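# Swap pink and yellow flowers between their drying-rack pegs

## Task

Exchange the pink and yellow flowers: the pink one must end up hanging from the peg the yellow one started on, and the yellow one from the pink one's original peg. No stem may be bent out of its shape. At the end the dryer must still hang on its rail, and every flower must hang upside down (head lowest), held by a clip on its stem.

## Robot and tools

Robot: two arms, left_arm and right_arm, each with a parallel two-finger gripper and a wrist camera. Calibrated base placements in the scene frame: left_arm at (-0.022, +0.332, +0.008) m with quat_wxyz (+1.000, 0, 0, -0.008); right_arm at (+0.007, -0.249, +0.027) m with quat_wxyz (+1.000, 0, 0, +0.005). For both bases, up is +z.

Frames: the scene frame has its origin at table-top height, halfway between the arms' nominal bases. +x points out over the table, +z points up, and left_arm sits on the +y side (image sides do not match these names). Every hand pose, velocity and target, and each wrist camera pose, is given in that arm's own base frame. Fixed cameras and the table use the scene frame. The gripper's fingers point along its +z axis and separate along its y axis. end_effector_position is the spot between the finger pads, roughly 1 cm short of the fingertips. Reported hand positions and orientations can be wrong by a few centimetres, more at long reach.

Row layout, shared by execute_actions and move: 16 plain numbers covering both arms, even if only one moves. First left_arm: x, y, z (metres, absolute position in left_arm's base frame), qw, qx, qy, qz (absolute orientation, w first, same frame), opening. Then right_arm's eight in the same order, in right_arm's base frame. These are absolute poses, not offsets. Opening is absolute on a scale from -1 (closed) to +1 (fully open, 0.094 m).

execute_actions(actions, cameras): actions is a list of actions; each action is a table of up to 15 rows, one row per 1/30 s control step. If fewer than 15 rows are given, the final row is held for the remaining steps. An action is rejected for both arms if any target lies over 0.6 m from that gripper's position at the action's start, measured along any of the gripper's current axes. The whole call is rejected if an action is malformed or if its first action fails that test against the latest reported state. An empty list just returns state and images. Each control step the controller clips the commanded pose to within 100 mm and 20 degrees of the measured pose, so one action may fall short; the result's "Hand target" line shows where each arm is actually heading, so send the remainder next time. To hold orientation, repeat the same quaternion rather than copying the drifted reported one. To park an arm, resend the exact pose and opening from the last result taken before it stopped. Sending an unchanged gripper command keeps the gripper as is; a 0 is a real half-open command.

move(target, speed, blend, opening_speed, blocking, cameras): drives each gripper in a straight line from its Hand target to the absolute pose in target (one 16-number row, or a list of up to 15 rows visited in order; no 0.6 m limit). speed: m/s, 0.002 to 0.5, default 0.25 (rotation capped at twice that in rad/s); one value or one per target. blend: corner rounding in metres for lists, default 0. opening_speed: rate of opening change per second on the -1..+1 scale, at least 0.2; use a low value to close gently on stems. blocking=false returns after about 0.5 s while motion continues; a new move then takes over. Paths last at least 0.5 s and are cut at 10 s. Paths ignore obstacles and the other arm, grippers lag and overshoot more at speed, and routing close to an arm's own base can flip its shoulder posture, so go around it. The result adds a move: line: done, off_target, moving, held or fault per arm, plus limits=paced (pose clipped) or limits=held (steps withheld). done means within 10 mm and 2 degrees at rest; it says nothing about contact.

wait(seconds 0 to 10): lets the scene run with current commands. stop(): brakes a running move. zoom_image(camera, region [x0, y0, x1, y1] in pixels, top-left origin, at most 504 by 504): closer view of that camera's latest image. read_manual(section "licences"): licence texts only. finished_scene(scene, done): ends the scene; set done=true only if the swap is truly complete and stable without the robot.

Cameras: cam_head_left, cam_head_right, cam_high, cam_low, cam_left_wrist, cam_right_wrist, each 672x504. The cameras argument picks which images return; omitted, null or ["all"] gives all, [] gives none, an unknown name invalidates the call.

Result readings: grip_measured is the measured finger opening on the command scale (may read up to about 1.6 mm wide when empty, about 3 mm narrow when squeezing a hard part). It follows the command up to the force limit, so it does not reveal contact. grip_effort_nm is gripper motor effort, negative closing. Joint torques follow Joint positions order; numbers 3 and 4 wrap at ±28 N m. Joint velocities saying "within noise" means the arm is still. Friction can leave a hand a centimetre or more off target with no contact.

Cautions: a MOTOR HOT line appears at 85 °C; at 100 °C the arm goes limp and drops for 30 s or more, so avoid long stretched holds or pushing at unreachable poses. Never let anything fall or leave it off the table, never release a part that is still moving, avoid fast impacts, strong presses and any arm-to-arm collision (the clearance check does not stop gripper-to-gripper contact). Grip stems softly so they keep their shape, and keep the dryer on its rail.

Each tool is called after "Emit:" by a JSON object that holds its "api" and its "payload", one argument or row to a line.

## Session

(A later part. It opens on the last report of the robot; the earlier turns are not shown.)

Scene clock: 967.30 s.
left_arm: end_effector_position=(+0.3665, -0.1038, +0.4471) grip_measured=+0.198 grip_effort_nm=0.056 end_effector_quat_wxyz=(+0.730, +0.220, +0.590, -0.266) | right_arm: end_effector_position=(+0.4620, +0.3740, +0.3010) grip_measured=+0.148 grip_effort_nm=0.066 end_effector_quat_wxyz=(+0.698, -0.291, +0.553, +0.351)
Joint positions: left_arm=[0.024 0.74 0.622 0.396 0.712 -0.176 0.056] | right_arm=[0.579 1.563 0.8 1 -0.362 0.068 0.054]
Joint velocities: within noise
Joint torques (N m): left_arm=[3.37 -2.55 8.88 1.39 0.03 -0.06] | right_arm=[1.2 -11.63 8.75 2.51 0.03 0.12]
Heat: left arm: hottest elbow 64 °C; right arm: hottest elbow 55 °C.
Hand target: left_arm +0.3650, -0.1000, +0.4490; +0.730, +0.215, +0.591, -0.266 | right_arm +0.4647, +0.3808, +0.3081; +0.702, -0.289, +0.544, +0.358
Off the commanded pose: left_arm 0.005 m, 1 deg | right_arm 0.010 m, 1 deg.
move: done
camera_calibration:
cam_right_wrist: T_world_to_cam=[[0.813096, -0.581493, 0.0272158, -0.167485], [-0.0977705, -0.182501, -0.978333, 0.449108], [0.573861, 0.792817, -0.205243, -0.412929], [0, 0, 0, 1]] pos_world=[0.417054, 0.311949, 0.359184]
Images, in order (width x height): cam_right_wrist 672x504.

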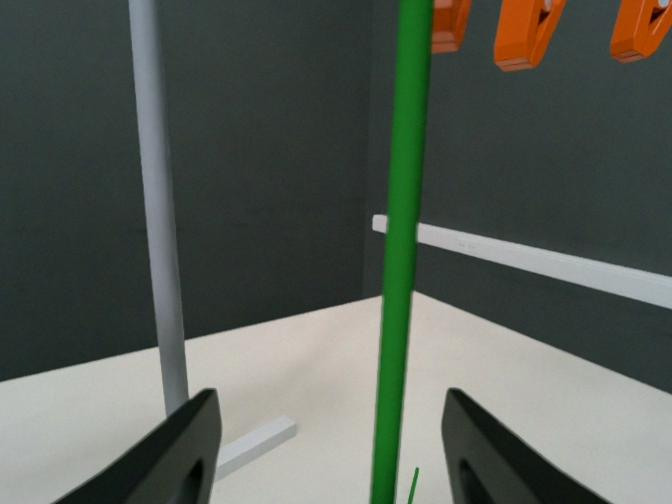

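Emit:
{"api": "move", "payload": {
  "target": [
    [0.365, -0.100, 0.449, 0.7302, 0.2152, 0.5914, -0.2658, 0.2, 0.4650, 0.3810, 0.308, 0.7022, -0.2891, 0.5436, 0.3577, 0.35],
    [0.365, -0.100, 0.449, 0.7302, 0.2152, 0.5914, -0.2658, 0.2, 0.4360, 0.3400, 0.298, 0.7022, -0.2891, 0.5436, 0.3577, 0.35],
    [0.365, -0.100, 0.449, 0.7302, 0.2152, 0.5914, -0.2658, 0.2, 0.3680, 0.2450, 0.280, 0.7022, -0.2891, 0.5436, 0.3577, 0.35]
  ],
  "opening_speed": 0.3,
  "speed": [0.05, 0.04, 0.08],
  "cameras": ["cam_head_left", "cam_head_right", "cam_high", "cam_low", "cam_left_wrist", "cam_right_wrist"]
}}

Scene clock: 975.07 s.
left_arm: end_effector_position=(+0.3665, -0.1038, +0.4471) grip_measured=+0.198 grip_effort_nm=0.051 end_effector_quat_wxyz=(+0.730, +0.220, +0.590, -0.266) | right_arm: end_effector_position=(+0.3699, +0.2503, +0.2774) grip_measured=+0.349 grip_effort_nm=0.066 end_effector_quat_wxyz=(+0.699, -0.295, +0.546, +0.355)
Joint positions: left_arm=[0.024 0.74 0.622 0.396 0.712 -0.177 0.056] | right_arm=[0.391 1.293 0.409 1.158 -0.557 0.123 0.063]
Joint velocities: within noise
Joint torques (N m): left_arm=[3.37 -2.55 8.88 1.39 0.03 -0.05] | right_arm=[-0.32 -7.24 5.49 2.44 0 0.17]
Heat: left arm: hottest elbow 64 °C; right arm: hottest elbow 54 °C.
Hand target: left_arm +0.3650, -0.1000, +0.4490; +0.730, +0.215, +0.591, -0.266 | right_arm +0.3680, +0.2451, +0.2799; +0.702, -0.289, +0.544, +0.358
Off the commanded pose: left_arm 0.005 m, 1 deg | right_arm 0.006 m, 1 deg.
move: done
camera_calibration:
cam_left_wrist: T_world_to_cam=[[-0.641849, -0.766575, -0.0198086, 0.164435], [-0.158529, 0.157921, -0.974643, 0.548939], [0.750266, -0.622433, -0.222886, -0.14952], [0, 0, 0, 1]] pos_world=[0.304745, -0.0537032, 0.504951]
cam_right_wrist: T_world_to_cam=[[0.820635, -0.570428, 0.0341945, -0.171325], [-0.0840704, -0.1797, -0.980122, 0.38914], [0.565234, 0.801448, -0.195424, -0.268547], [0, 0, 0, 1]] pos_world=[0.325102, 0.187426, 0.334783]

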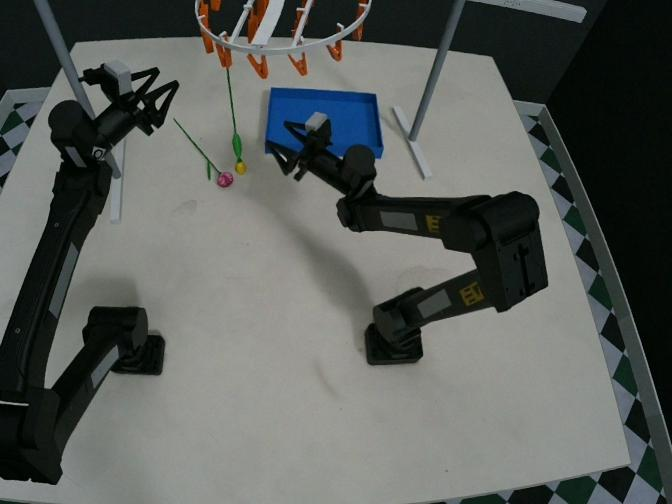

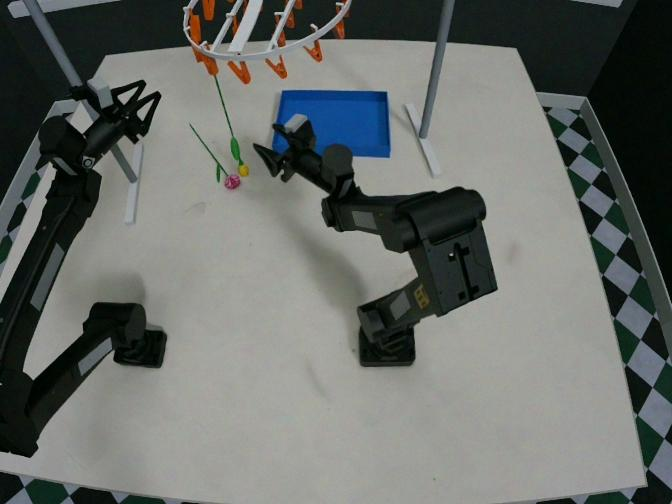

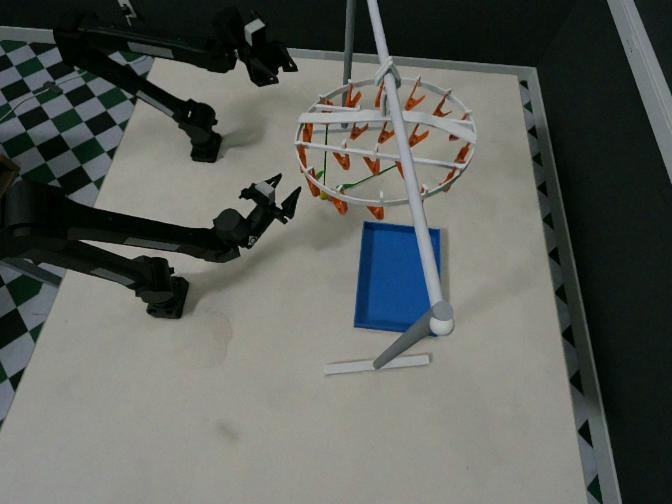

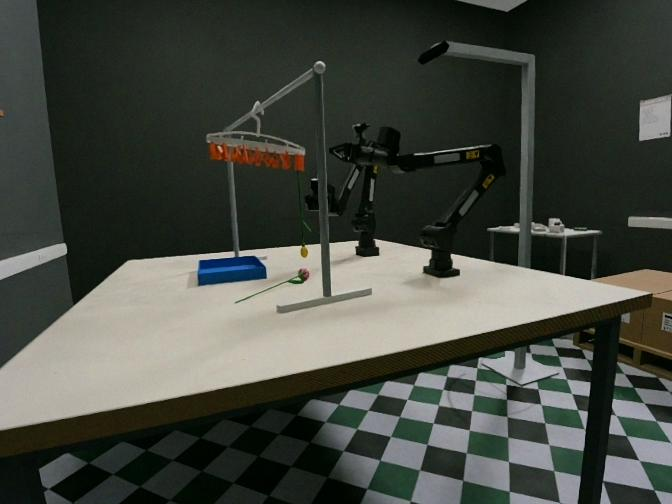

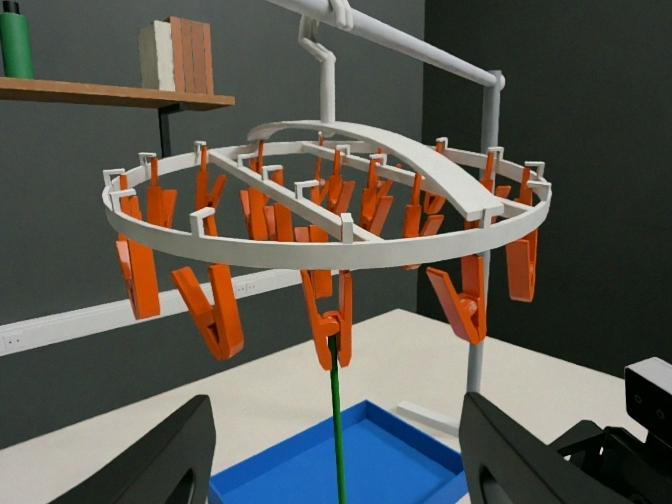

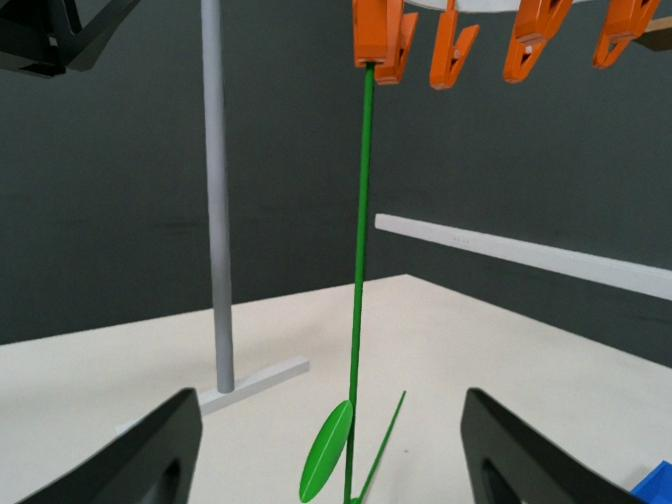

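Emit:
{"api": "move", "payload": {
  "target": [
    [0.400, -0.020, 0.340, 0.3827, 0.0, 0.9239, 0.0, 0.2, 0.3680, 0.2450, 0.280, 0.7022, -0.2891, 0.5436, 0.3577, 0.35],
    [0.520, -0.020, 0.240, 0.0, -0.3090, 0.9511, 0.0, 0.2, 0.3680, 0.2450, 0.280, 0.7022, -0.2891, 0.5436, 0.3577, 0.35]
  ],
  "speed": 0.25,
  "blend": [0.05, 0],
  "cameras": ["cam_head_left", "cam_head_right", "cam_left_wrist"]
}}

Scene clock: 1005.57 s.
left_arm: end_effector_position=(+0.5051, -0.0241, +0.2239) grip_measured=+0.198 grip_effort_nm=0.051 end_effector_quat_wxyz=(-0.016, -0.299, +0.954, +0.007) | right_arm: end_effector_position=(+0.3698, +0.2503, +0.2775) grip_measured=+0.349 grip_effort_nm=0.071 end_effector_quat_wxyz=(+0.699, -0.295, +0.546, +0.356)
Joint positions: left_arm=[-0.048 1.687 1.611 -1.529 -0.003 -0.655 0.056] | right_arm=[0.391 1.293 0.409 1.158 -0.558 0.123 0.063]
Joint velocities: within noise
Joint torques (N m): left_arm=[3.31 -12.34 11.74 -0.1 0.11 -0.05] | right_arm=[-0.03 -7.18 5.53 2.41 0.01 0.18]
Heat: left arm: hottest elbow 65 °C; right arm: hottest elbow 52 °C.
Hand target: left_arm +0.5190, -0.0199, +0.2400; +0.000, -0.309, +0.951, +0.000 | right_arm +0.3680, +0.2451, +0.2800; +0.702, -0.289, +0.544, +0.358
Off the commanded pose: left_arm 0.022 m, 2 deg | right_arm 0.006 m, 1 deg.
move: off_target (left_arm)
camera_calibration:
cam_left_wrist: T_world_to_cam=[[0.558711, -0.828883, -0.0281919, -0.295953], [-0.735929, -0.511156, 0.443991, 0.298665], [-0.382427, -0.227315, -0.895588, 0.478626], [0, 0, 0, 1]] pos_world=[0.568188, 0.0161526, 0.287704]
Images, in order (width x height): cam_head_left 672x504, cam_head_right 672x504, cam_left_wrist 672x504.

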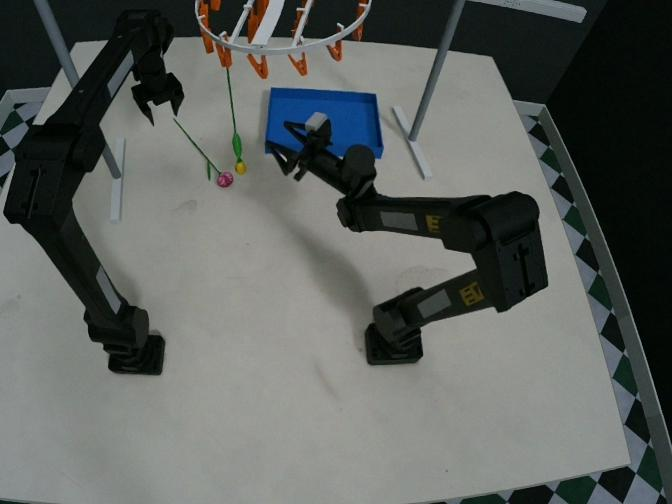

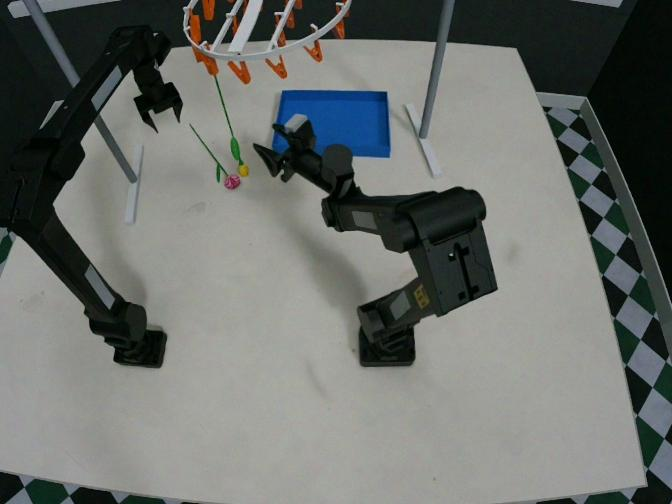

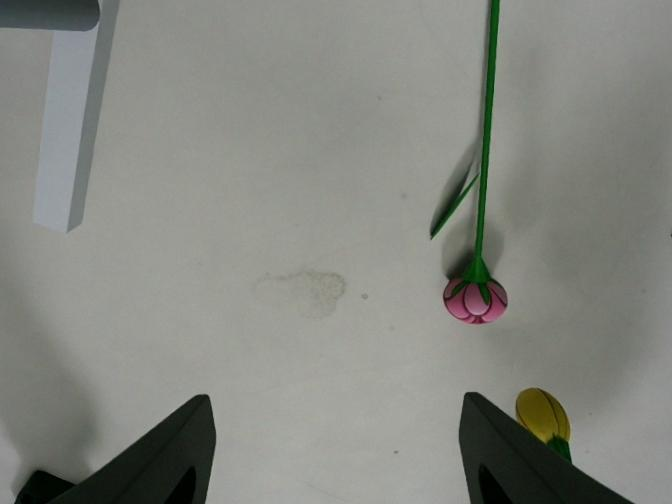

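Emit:
{"api": "move", "payload": {
  "target": [
    [0.625, -0.053, 0.150, 0.0, -0.3223, 0.9466, 0.0, 0.2, 0.3680, 0.2450, 0.280, 0.7022, -0.2891, 0.5436, 0.3577, 0.35],
    [0.625, -0.055, 0.090, 0.0, -0.3223, 0.9466, 0.0, 0.2, 0.3680, 0.2450, 0.280, 0.7022, -0.2891, 0.5436, 0.3577, 0.35]
  ],
  "speed": 0.15,
  "blend": [0.03, 0],
  "cameras": ["cam_head_left", "cam_left_wrist"]
}}

Emit:
{"api": "zoom_image", "payload": {
  "camera": "cam_left_wrist",
  "region": [220, 270, 450, 500]
}}

Scene clock: 1025.10 s.
left_arm: end_effector_position=(+0.6226, -0.0476, +0.0989) grip_measured=+0.198 grip_effort_nm=0.056 end_effector_quat_wxyz=(+0.001, -0.323, +0.946, +0.000) | right_arm: end_effector_position=(+0.3698, +0.2503, +0.2775) grip_measured=+0.349 grip_effort_nm=0.071 end_effector_quat_wxyz=(+0.699, -0.295, +0.546, +0.356)
Joint positions: left_arm=[-0.076 2.04 1.794 -1.324 -0.001 -0.733 0.056] | right_arm=[0.391 1.293 0.409 1.158 -0.558 0.124 0.063]
Joint velocities: within noise
Joint torques (N m): left_arm=[1.79 -16.38 7.6 0.95 0.04 -0.07] | right_arm=[-0.21 -7.18 5.48 2.45 0 0.18]
Heat: left arm: hottest elbow 70 °C; right arm: hottest elbow 50 °C.
Hand target: left_arm +0.6248, -0.0549, +0.0900; +0.000, -0.322, +0.947, +0.000 | right_arm +0.3680, +0.2451, +0.2800; +0.702, -0.289, +0.544, +0.358
Off the commanded pose: left_arm 0.012 m, 0 deg | right_arm 0.006 m, 1 deg.
move: off_target (left_arm)
camera_calibration:
cam_left_wrist: T_world_to_cam=[[0.600043, -0.79995, -0.00536114, -0.411243], [-0.724986, -0.546621, 0.419047, 0.42255], [-0.338147, -0.24756, -0.907949, 0.379022], [0, 0, 0, 1]] pos_world=[0.681271, -0.0041681, 0.16486]
Images, in order (width x height): cam_head_left 672x504, cam_left_wrist 672x504.

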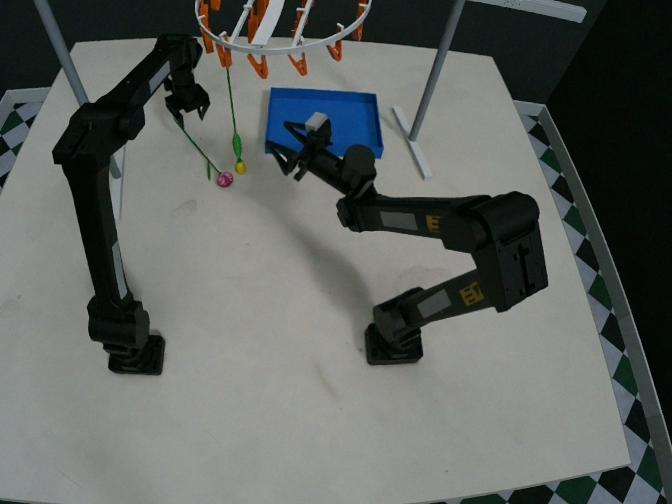

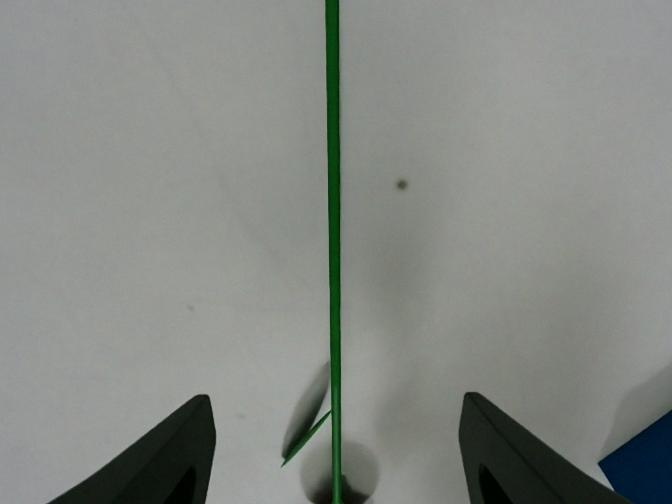

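Scaled by 2.191 from the camera's 672x504 image, which has a finer 960x720 frame.

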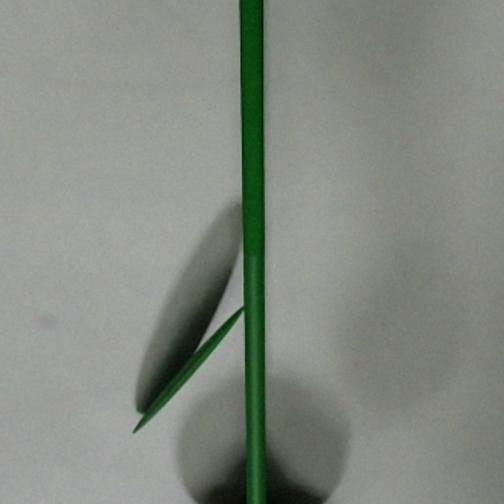

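Emit:
{"api": "move", "payload": {
  "target": [
    [0.614, -0.0625, 0.035, 0.0, -0.3223, 0.9466, 0.0, 0.2, 0.3680, 0.2450, 0.280, 0.7022, -0.2891, 0.5436, 0.3577, 0.35]
  ],
  "speed": 0.08,
  "cameras": ["cam_head_left", "cam_low", "cam_left_wrist"]
}}

Emit:
{"api": "zoom_image", "payload": {
  "camera": "cam_left_wrist",
  "region": [220, 270, 450, 500]
}}

Scene clock: 1030.43 s.
left_arm: end_effector_position=(+0.6117, -0.0548, +0.0425) grip_measured=+0.198 grip_effort_nm=0.051 end_effector_quat_wxyz=(+0.000, -0.323, +0.946, +0.001) | right_arm: end_effector_position=(+0.3698, +0.2503, +0.2775) grip_measured=+0.349 grip_effort_nm=0.066 end_effector_quat_wxyz=(+0.699, -0.295, +0.546, +0.356)
Joint positions: left_arm=[-0.089 2.063 1.677 -1.186 -0.001 -0.747 0.056] | right_arm=[0.391 1.293 0.409 1.158 -0.558 0.124 0.063]
Joint velocities: within noise
Joint torques (N m): left_arm=[1.79 -16.44 7.38 1.01 0.05 -0.06] | right_arm=[-0.26 -7.24 5.5 2.44 0.01 0.19]
Heat: left arm: hottest elbow 68 °C; right arm: hottest elbow 50 °C.
Hand target: left_arm +0.6139, -0.0624, +0.0352; +0.000, -0.322, +0.947, +0.000 | right_arm +0.3680, +0.2451, +0.2800; +0.702, -0.289, +0.544, +0.358
Off the commanded pose: left_arm 0.011 m, 0 deg | right_arm 0.006 m, 1 deg.
move: off_target (left_arm)
camera_calibration:
cam_left_wrist: T_world_to_cam=[[0.600637, -0.79949, -0.00711979, -0.411035], [-0.723459, -0.547265, 0.420842, 0.433369], [-0.340356, -0.247623, -0.907106, 0.32368], [0, 0, 0, 1]] pos_world=[0.670574, -0.0113008, 0.108306]
Images, in order (width x height): cam_head_left 672x504, cam_low 672x504, cam_left_wrist 672x504.

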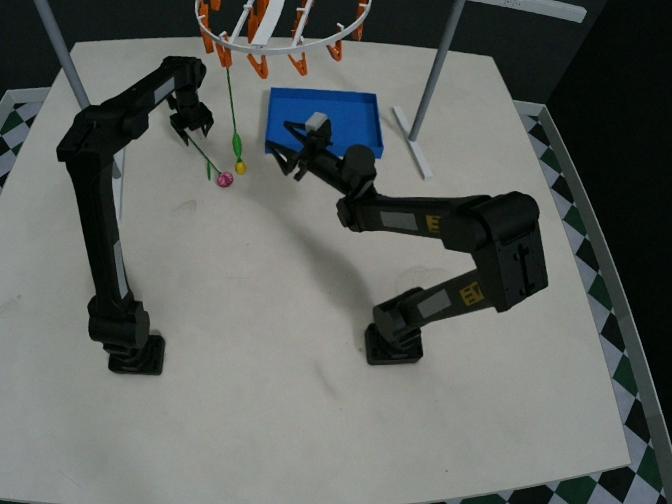

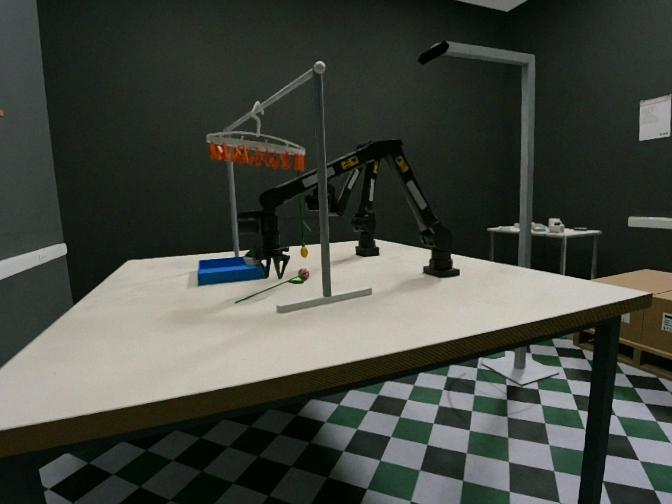

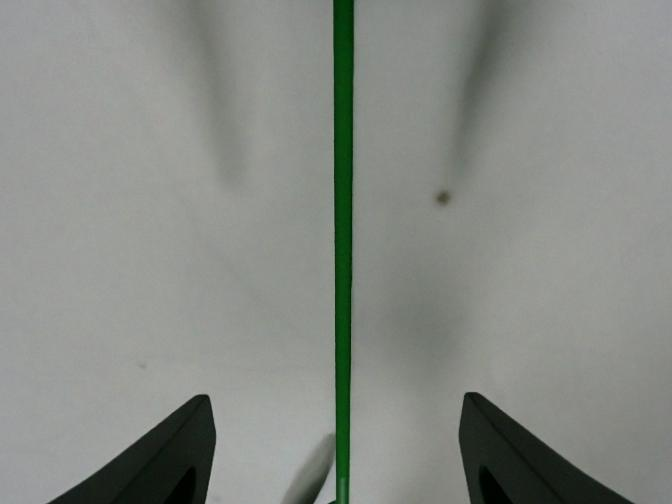

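Scaled by 2.191 from the camera's 672x504 image, which has a finer 960x720 frame.

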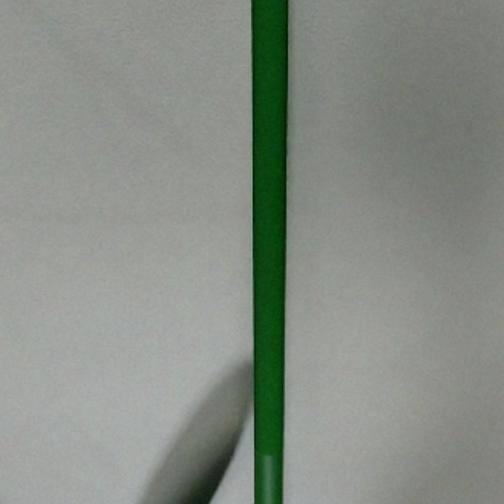

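Emit:
{"api": "move", "payload": {
  "target": [
    [0.614, -0.0635, 0.008, 0.0, -0.3223, 0.9466, 0.0, 0.2, 0.3680, 0.2450, 0.280, 0.7022, -0.2891, 0.5436, 0.3577, 0.35]
  ],
  "speed": 0.05,
  "cameras": ["cam_head_left", "cam_low", "cam_left_wrist"]
}}

Emit:
{"api": "zoom_image", "payload": {
  "camera": "cam_left_wrist",
  "region": [220, 270, 450, 500]
}}

Emit:
{"api": "zoom_image", "payload": {
  "camera": "cam_low",
  "region": [220, 200, 340, 320]
}}

Scene clock: 1036.90 s.
left_arm: end_effector_position=(+0.6120, -0.0558, +0.0156) grip_measured=+0.198 grip_effort_nm=0.056 end_effector_quat_wxyz=(+0.000, -0.323, +0.946, +0.001) | right_arm: end_effector_position=(+0.3698, +0.2503, +0.2775) grip_measured=+0.349 grip_effort_nm=0.076 end_effector_quat_wxyz=(+0.699, -0.295, +0.546, +0.356)
Joint positions: left_arm=[-0.091 2.093 1.651 -1.13 -0.001 -0.749 0.056] | right_arm=[0.391 1.293 0.409 1.158 -0.558 0.124 0.063]
Joint velocities: within noise
Joint torques (N m): left_arm=[1.73 -16.44 7.23 0.95 0.05 -0.05] | right_arm=[-0.15 -7.3 5.52 2.44 0.01 0.18]
Heat: left arm: hottest elbow 66 °C; right arm: hottest elbow 49 °C.
Hand target: left_arm +0.6138, -0.0633, +0.0081; +0.000, -0.322, +0.947, +0.000 | right_arm +0.3680, +0.2451, +0.2800; +0.702, -0.289, +0.544, +0.358
Off the commanded pose: left_arm 0.011 m, 0 deg | right_arm 0.006 m, 1 deg.
move: off_target (left_arm)
camera_calibration:
cam_left_wrist: T_world_to_cam=[[0.600942, -0.799261, -0.00711959, -0.412342], [-0.723252, -0.547541, 0.420839, 0.444239], [-0.340259, -0.247751, -0.907107, 0.29903], [0, 0, 0, 1]] pos_world=[0.670838, -0.012245, 0.081363]
Images, in order (width x height): cam_head_left 672x504, cam_low 672x504, cam_left_wrist 672x504.

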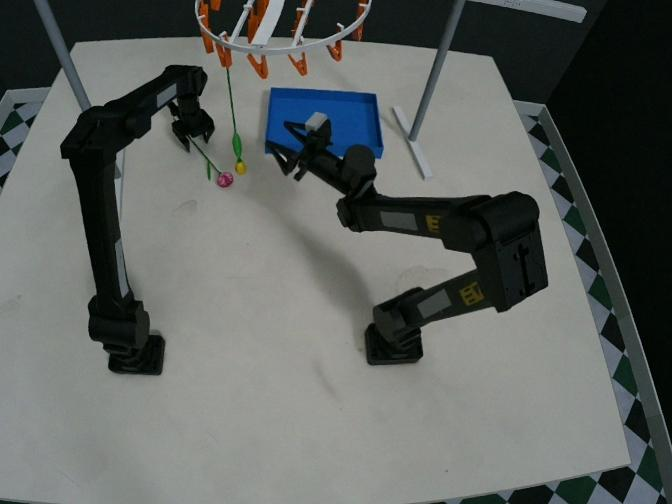

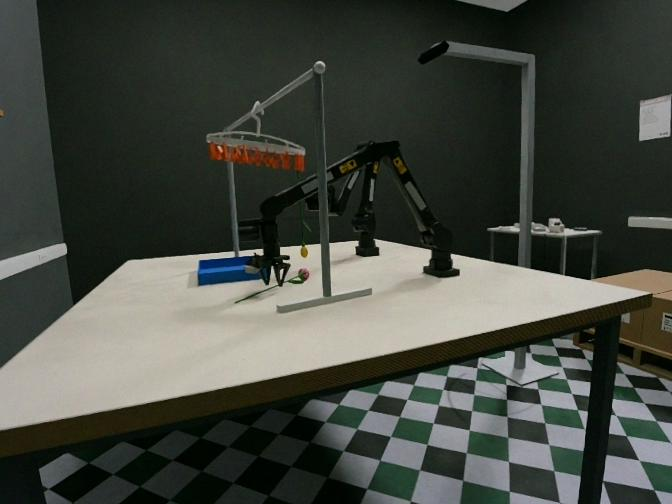

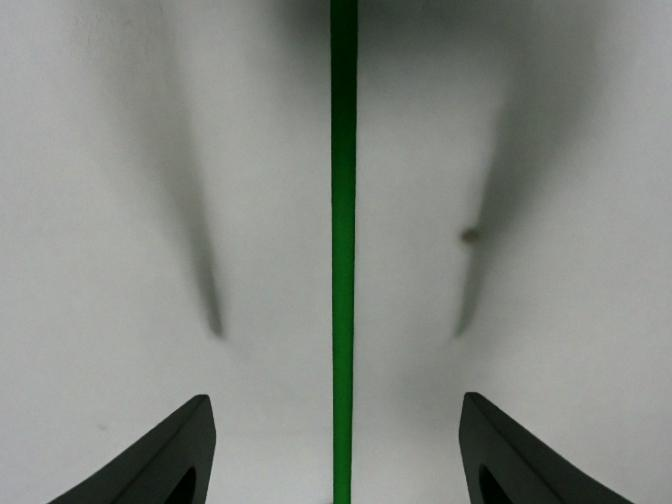

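Scaled by 2.191 from the camera's 672x504 image, which has a finer 960x720 frame.

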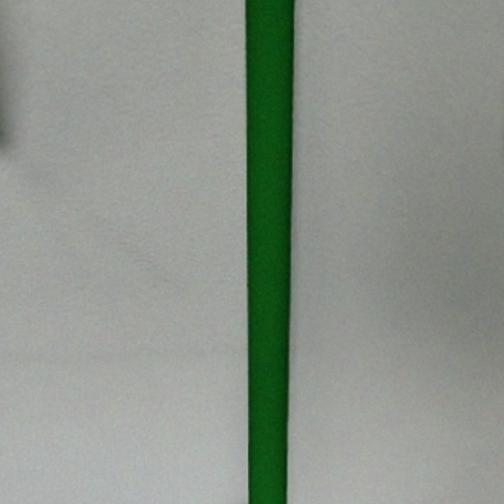

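Scaled by 4.200 from the camera's 672x504 image, which has a finer 960x720 frame.

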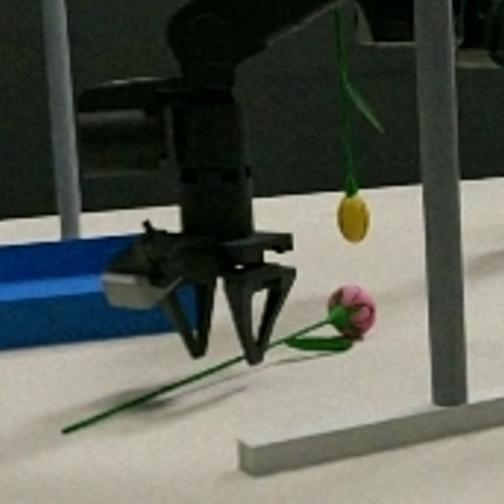

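Emit:
{"api": "move", "payload": {
  "target": [
    [0.6145, -0.0640, 0.0005, 0.0, -0.3223, 0.9466, 0.0, 0.2, 0.3680, 0.2450, 0.280, 0.7022, -0.2891, 0.5436, 0.3577, 0.35]
  ],
  "speed": 0.03,
  "cameras": ["cam_low", "cam_left_wrist"]
}}

Emit:
{"api": "zoom_image", "payload": {
  "camera": "cam_left_wrist",
  "region": [220, 270, 450, 500]
}}

Emit:
{"api": "zoom_image", "payload": {
  "camera": "cam_low",
  "region": [240, 240, 320, 320]
}}

Scene clock: 1042.57 s.
left_arm: end_effector_position=(+0.6147, -0.0565, +0.0117) grip_measured=+0.198 grip_effort_nm=0.056 end_effector_quat_wxyz=(+0.003, -0.323, +0.946, -0.001) | right_arm: end_effector_position=(+0.3698, +0.2503, +0.2775) grip_measured=+0.349 grip_effort_nm=0.066 end_effector_quat_wxyz=(+0.699, -0.295, +0.546, +0.356)
Joint positions: left_arm=[-0.091 2.1 1.651 -1.116 -0.001 -0.75 0.056] | right_arm=[0.391 1.293 0.409 1.158 -0.558 0.124 0.063]
Joint velocities: within noise
Joint torques (N m): left_arm=[1.73 -16.15 6.9 1.02 0.04 -0.05] | right_arm=[-0.26 -7.18 5.55 2.47 0 0.17]
Heat: left arm: hottest elbow 65 °C; right arm: hottest elbow 49 °C.
Hand target: left_arm +0.6142, -0.0638, +0.0006; +0.000, -0.322, +0.947, +0.000 | right_arm +0.3680, +0.2451, +0.2800; +0.702, -0.289, +0.544, +0.358
Off the commanded pose: left_arm 0.014 m, 0 deg | right_arm 0.006 m, 1 deg.
move: off_target (left_arm)
camera_calibration:
cam_left_wrist: T_world_to_cam=[[0.600976, -0.799264, -0.00199766, -0.41462], [-0.72643, -0.547251, 0.415711, 0.44942], [-0.333356, -0.248382, -0.909494, 0.292019], [0, 0, 0, 1]] pos_world=[0.672995, -0.0129133, 0.0779321]
Images, in order (width x height): cam_low 672x504, cam_left_wrist 672x504.

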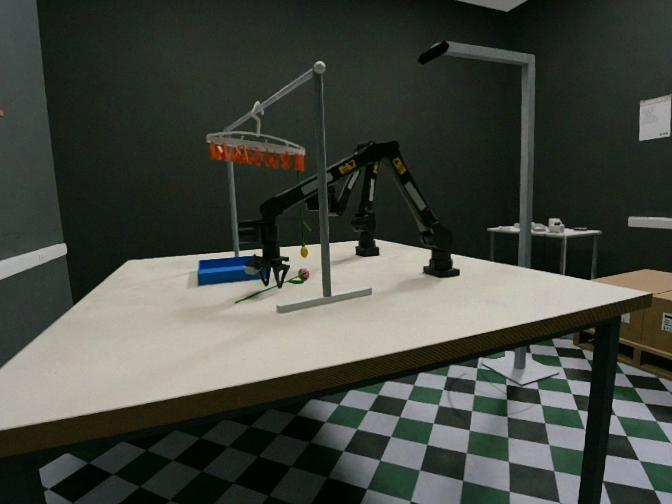

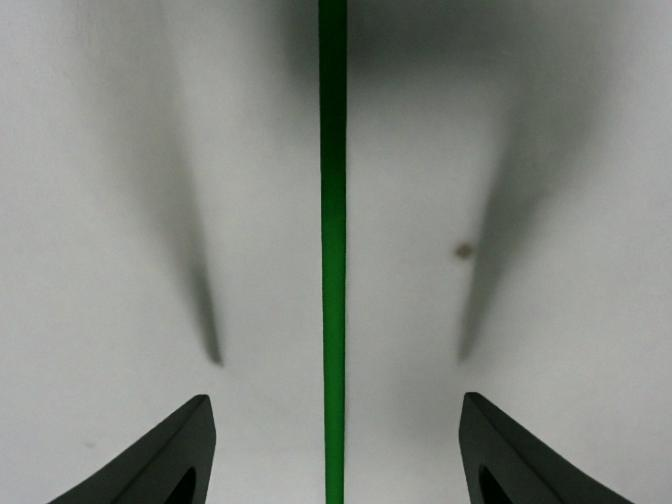

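Scaled by 2.191 from the camera's 672x504 image, which has a finer 960x720 frame.

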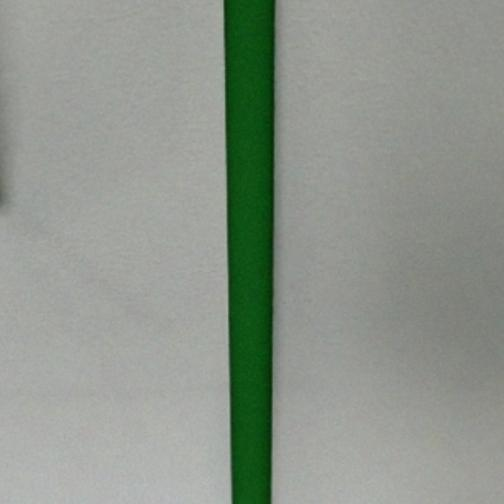

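Scaled by 6.300 from the camera's 672x504 image, which has a finer 960x720 frame.

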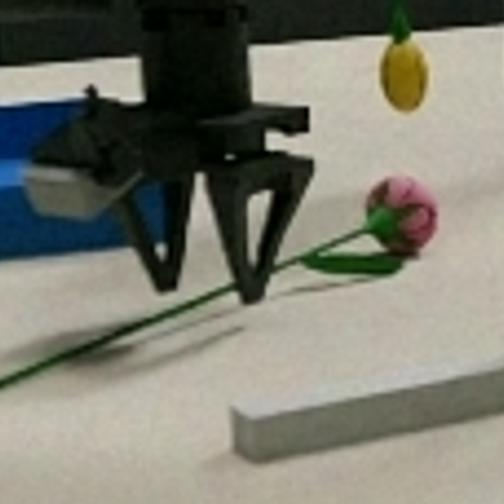

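Emit:
{"api": "move", "payload": {
  "target": [
    [0.6145, -0.0640, -0.007, 0.0, -0.3223, 0.9466, 0.0, 0.2, 0.3680, 0.2450, 0.280, 0.7022, -0.2891, 0.5436, 0.3577, 0.35]
  ],
  "speed": 0.03,
  "cameras": ["cam_low", "cam_left_wrist"]
}}

Emit:
{"api": "zoom_image", "payload": {
  "camera": "cam_left_wrist",
  "region": [220, 270, 450, 500]
}}

Emit:
{"api": "zoom_image", "payload": {
  "camera": "cam_low",
  "region": [240, 240, 320, 320]
}}

Scene clock: 1047.13 s.
left_arm: end_effector_position=(+0.6138, -0.0564, +0.0033) grip_measured=+0.198 grip_effort_nm=0.051 end_effector_quat_wxyz=(+0.002, -0.323, +0.946, +0.000) | right_arm: end_effector_position=(+0.3698, +0.2503, +0.2775) grip_measured=+0.349 grip_effort_nm=0.076 end_effector_quat_wxyz=(+0.699, -0.295, +0.546, +0.356)
Joint positions: left_arm=[-0.091 2.109 1.643 -1.101 -0.001 -0.75 0.056] | right_arm=[0.391 1.293 0.409 1.158 -0.558 0.124 0.063]
Joint velocities: within noise
Joint torques (N m): left_arm=[1.73 -16.21 6.99 0.95 0.05 -0.05] | right_arm=[-0.26 -7.12 5.53 2.41 0 0.2]
Heat: left arm: hottest elbow 64 °C; right arm: hottest elbow 49 °C.
Hand target: left_arm +0.6142, -0.0638, -0.0069; +0.000, -0.322, +0.947, +0.000 | right_arm +0.3680, +0.2451, +0.2800; +0.702, -0.289, +0.544, +0.358
Off the commanded pose: left_arm 0.013 m, 0 deg | right_arm 0.006 m, 1 deg.
move: off_target (left_arm)
camera_calibration:
cam_left_wrist: T_world_to_cam=[[0.601274, -0.799034, -0.00378889, -0.414239], [-0.725114, -0.547628, 0.417509, 0.451519], [-0.335679, -0.24829, -0.908665, 0.285537], [0, 0, 0, 1]] pos_world=[0.672322, -0.0128309, 0.069375]
Images, in order (width x height): cam_low 672x504, cam_left_wrist 672x504.

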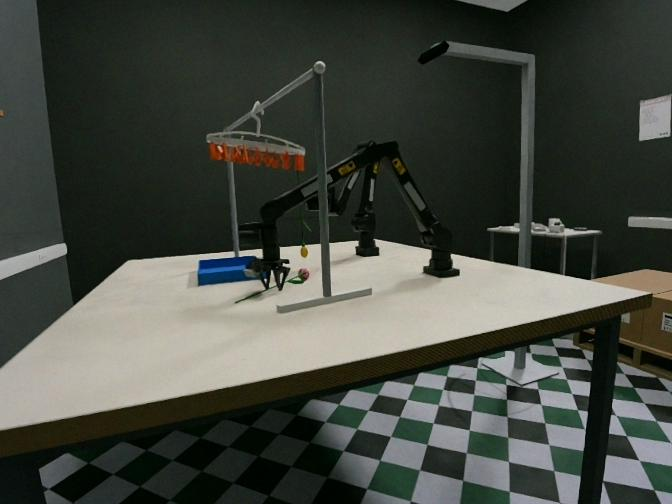

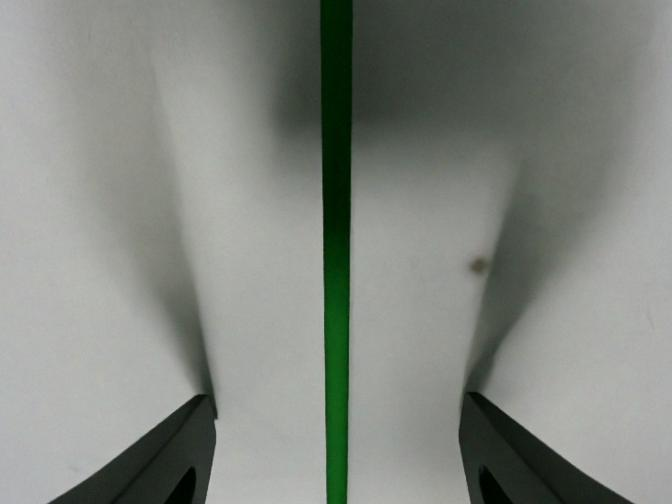

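Scaled by 2.191 from the camera's 672x504 image, which has a finer 960x720 frame.

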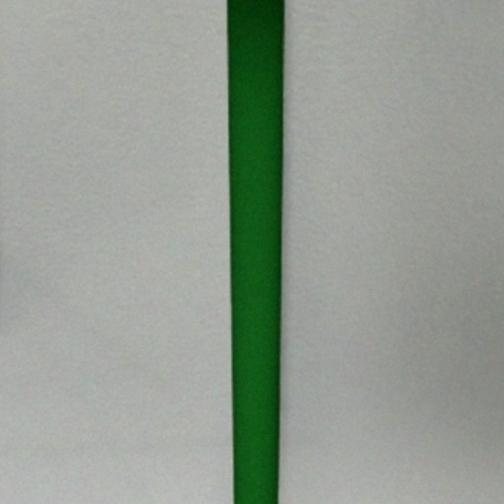

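Scaled by 6.300 from the camera's 672x504 image, which has a finer 960x720 frame.

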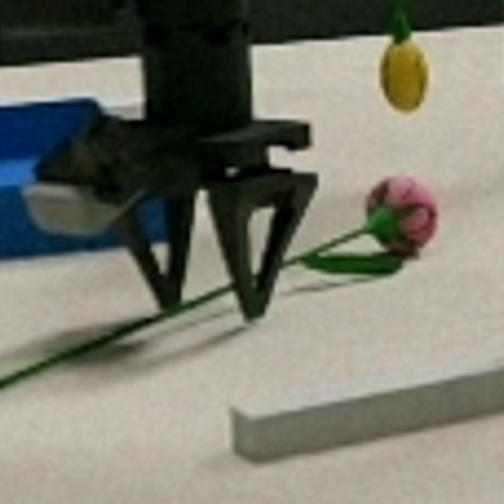

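Emit:
{"api": "move", "payload": {
  "target": [
    [0.6145, -0.0640, -0.007, 0.0, -0.3223, 0.9466, 0.0, -1.0, 0.3680, 0.2450, 0.280, 0.7022, -0.2891, 0.5436, 0.3577, 0.35]
  ],
  "speed": 0.03,
  "opening_speed": 0.4,
  "cameras": ["cam_low", "cam_left_wrist"]
}}

Emit:
{"api": "zoom_image", "payload": {
  "camera": "cam_low",
  "region": [220, 240, 320, 320]
}}

Scene clock: 1054.87 s.
left_arm: end_effector_position=(+0.6139, -0.0564, +0.0033) grip_measured=-0.952 grip_effort_nm=-1.028 end_effector_quat_wxyz=(+0.002, -0.324, +0.946, +0.000) | right_arm: end_effector_position=(+0.3698, +0.2503, +0.2775) grip_measured=+0.349 grip_effort_nm=0.071 end_effector_quat_wxyz=(+0.699, -0.295, +0.546, +0.356)
Joint positions: left_arm=[-0.091 2.109 1.643 -1.101 -0.001 -0.75 0.002] | right_arm=[0.391 1.293 0.409 1.158 -0.558 0.124 0.063]
Joint velocities: within noise
Joint torques (N m): left_arm=[1.67 -16.26 6.98 0.98 0.04 -0.05] | right_arm=[-0.03 -7.06 5.48 2.43 0 0.18]
Heat: left arm: hottest elbow 63 °C; right arm: hottest elbow 48 °C.
Hand target: left_arm +0.6142, -0.0638, -0.0069; +0.000, -0.322, +0.947, +0.000 | right_arm +0.3680, +0.2451, +0.2800; +0.702, -0.289, +0.544, +0.358
Off the commanded pose: left_arm 0.013 m, 0 deg | right_arm 0.006 m, 1 deg.
move: off_target (left_arm)
camera_calibration:
cam_left_wrist: T_world_to_cam=[[0.60158, -0.798805, -0.00353114, -0.414478], [-0.725063, -0.54789, 0.417253, 0.451537], [-0.335238, -0.248451, -0.908783, 0.285288], [0, 0, 0, 1]] pos_world=[0.672374, -0.0128147, 0.069396]
Images, in order (width x height): cam_low 672x504, cam_left_wrist 672x504.

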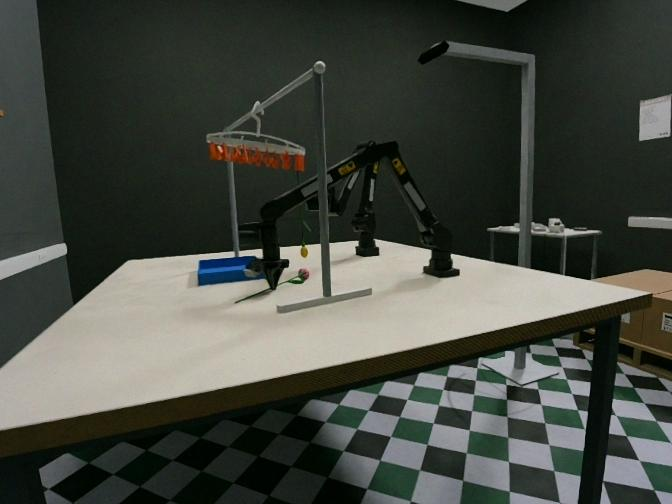

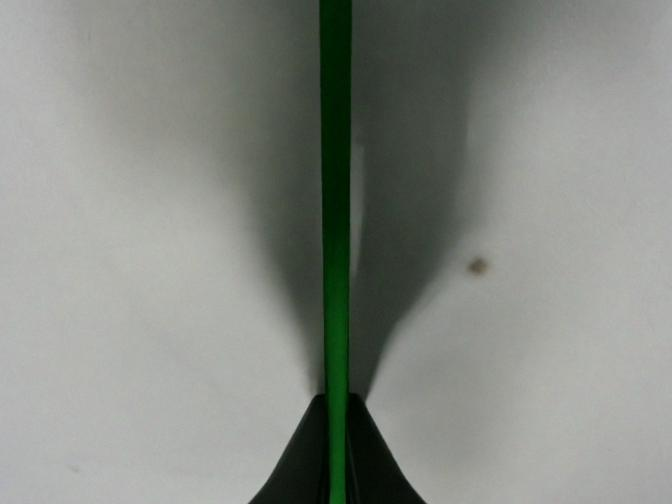

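Scaled by 5.040 from the camera's 672x504 image, which has a finer 960x720 frame.

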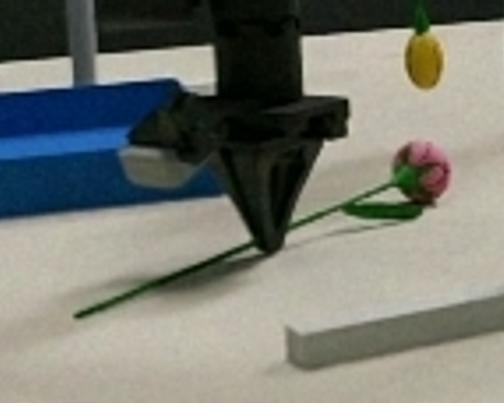

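Emit:
{"api": "move", "payload": {
  "target": [
    [0.6145, -0.0560, 0.040, 0.0, -0.3223, 0.9466, 0.0, -1.0, 0.3680, 0.2450, 0.280, 0.7022, -0.2891, 0.5436, 0.3577, 0.35],
    [0.590, 0.060, 0.060, 0.0, -0.3223, 0.9466, 0.0, -1.0, 0.3680, 0.2450, 0.280, 0.7022, -0.2891, 0.5436, 0.3577, 0.35]
  ],
  "speed": [0.06, 0.12],
  "cameras": ["cam_low", "cam_head_left", "cam_head_right"]
}}

Emit:
{"api": "zoom_image", "payload": {
  "camera": "cam_low",
  "region": [200, 220, 340, 320]
}}

Scene clock: 1066.80 s.
left_arm: end_effector_position=(+0.5905, +0.0573, +0.0442) grip_measured=-0.955 grip_effort_nm=-1.062 end_effector_quat_wxyz=(-0.008, -0.325, +0.946, +0.003) | right_arm: end_effector_position=(+0.3698, +0.2503, +0.2775) grip_measured=+0.349 grip_effort_nm=0.071 end_effector_quat_wxyz=(+0.699, -0.295, +0.546, +0.356)
Joint positions: left_arm=[0.097 2.019 1.609 -1.177 -0.001 -0.565 0.002] | right_arm=[0.391 1.293 0.409 1.158 -0.558 0.124 0.063]
Joint velocities: within noise
Joint torques (N m): left_arm=[2.9 -18.73 7.17 -0.03 0.05 0.18] | right_arm=[-0.32 -7.18 5.49 2.44 0 0.17]
Heat: left arm: hottest elbow 62 °C; right arm: hottest elbow 48 °C.
Hand target: left_arm +0.5900, +0.0599, +0.0598; +0.000, -0.322, +0.947, +0.000 | right_arm +0.3680, +0.2451, +0.2800; +0.702, -0.289, +0.544, +0.358
Off the commanded pose: left_arm 0.016 m, 1 deg | right_arm 0.006 m, 1 deg.
move: off_target (left_arm)
Images, in order (width x height): cam_head_left 672x504, cam_head_right 672x504, cam_low 672x504.

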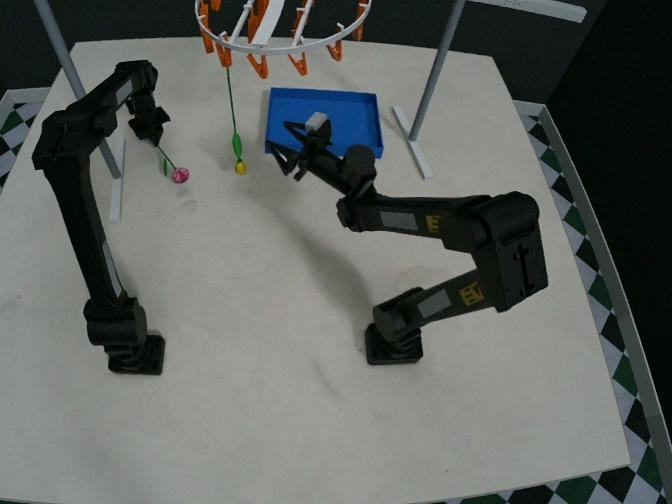

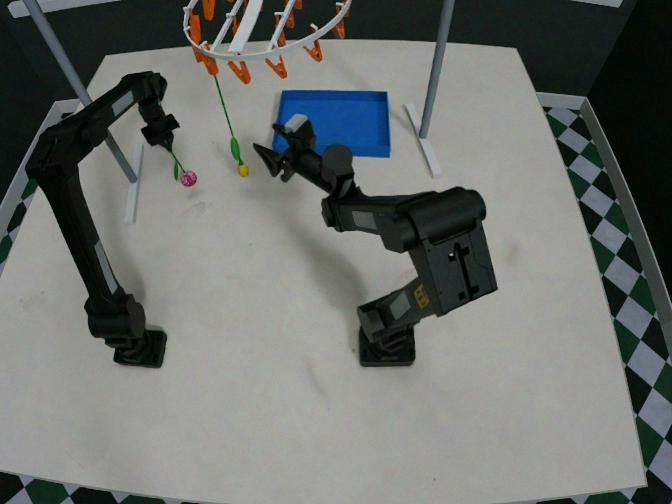

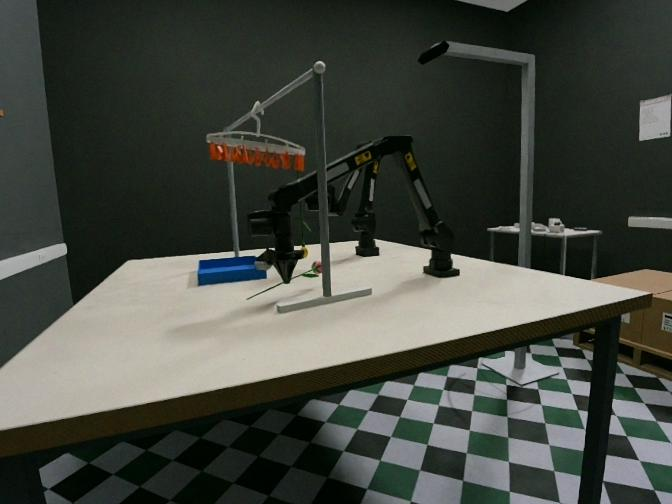

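Scaled by 3.600 from the camera's 672x504 image, which has a finer 960x720 frame.

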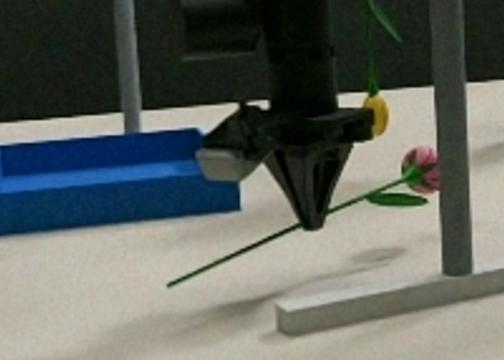

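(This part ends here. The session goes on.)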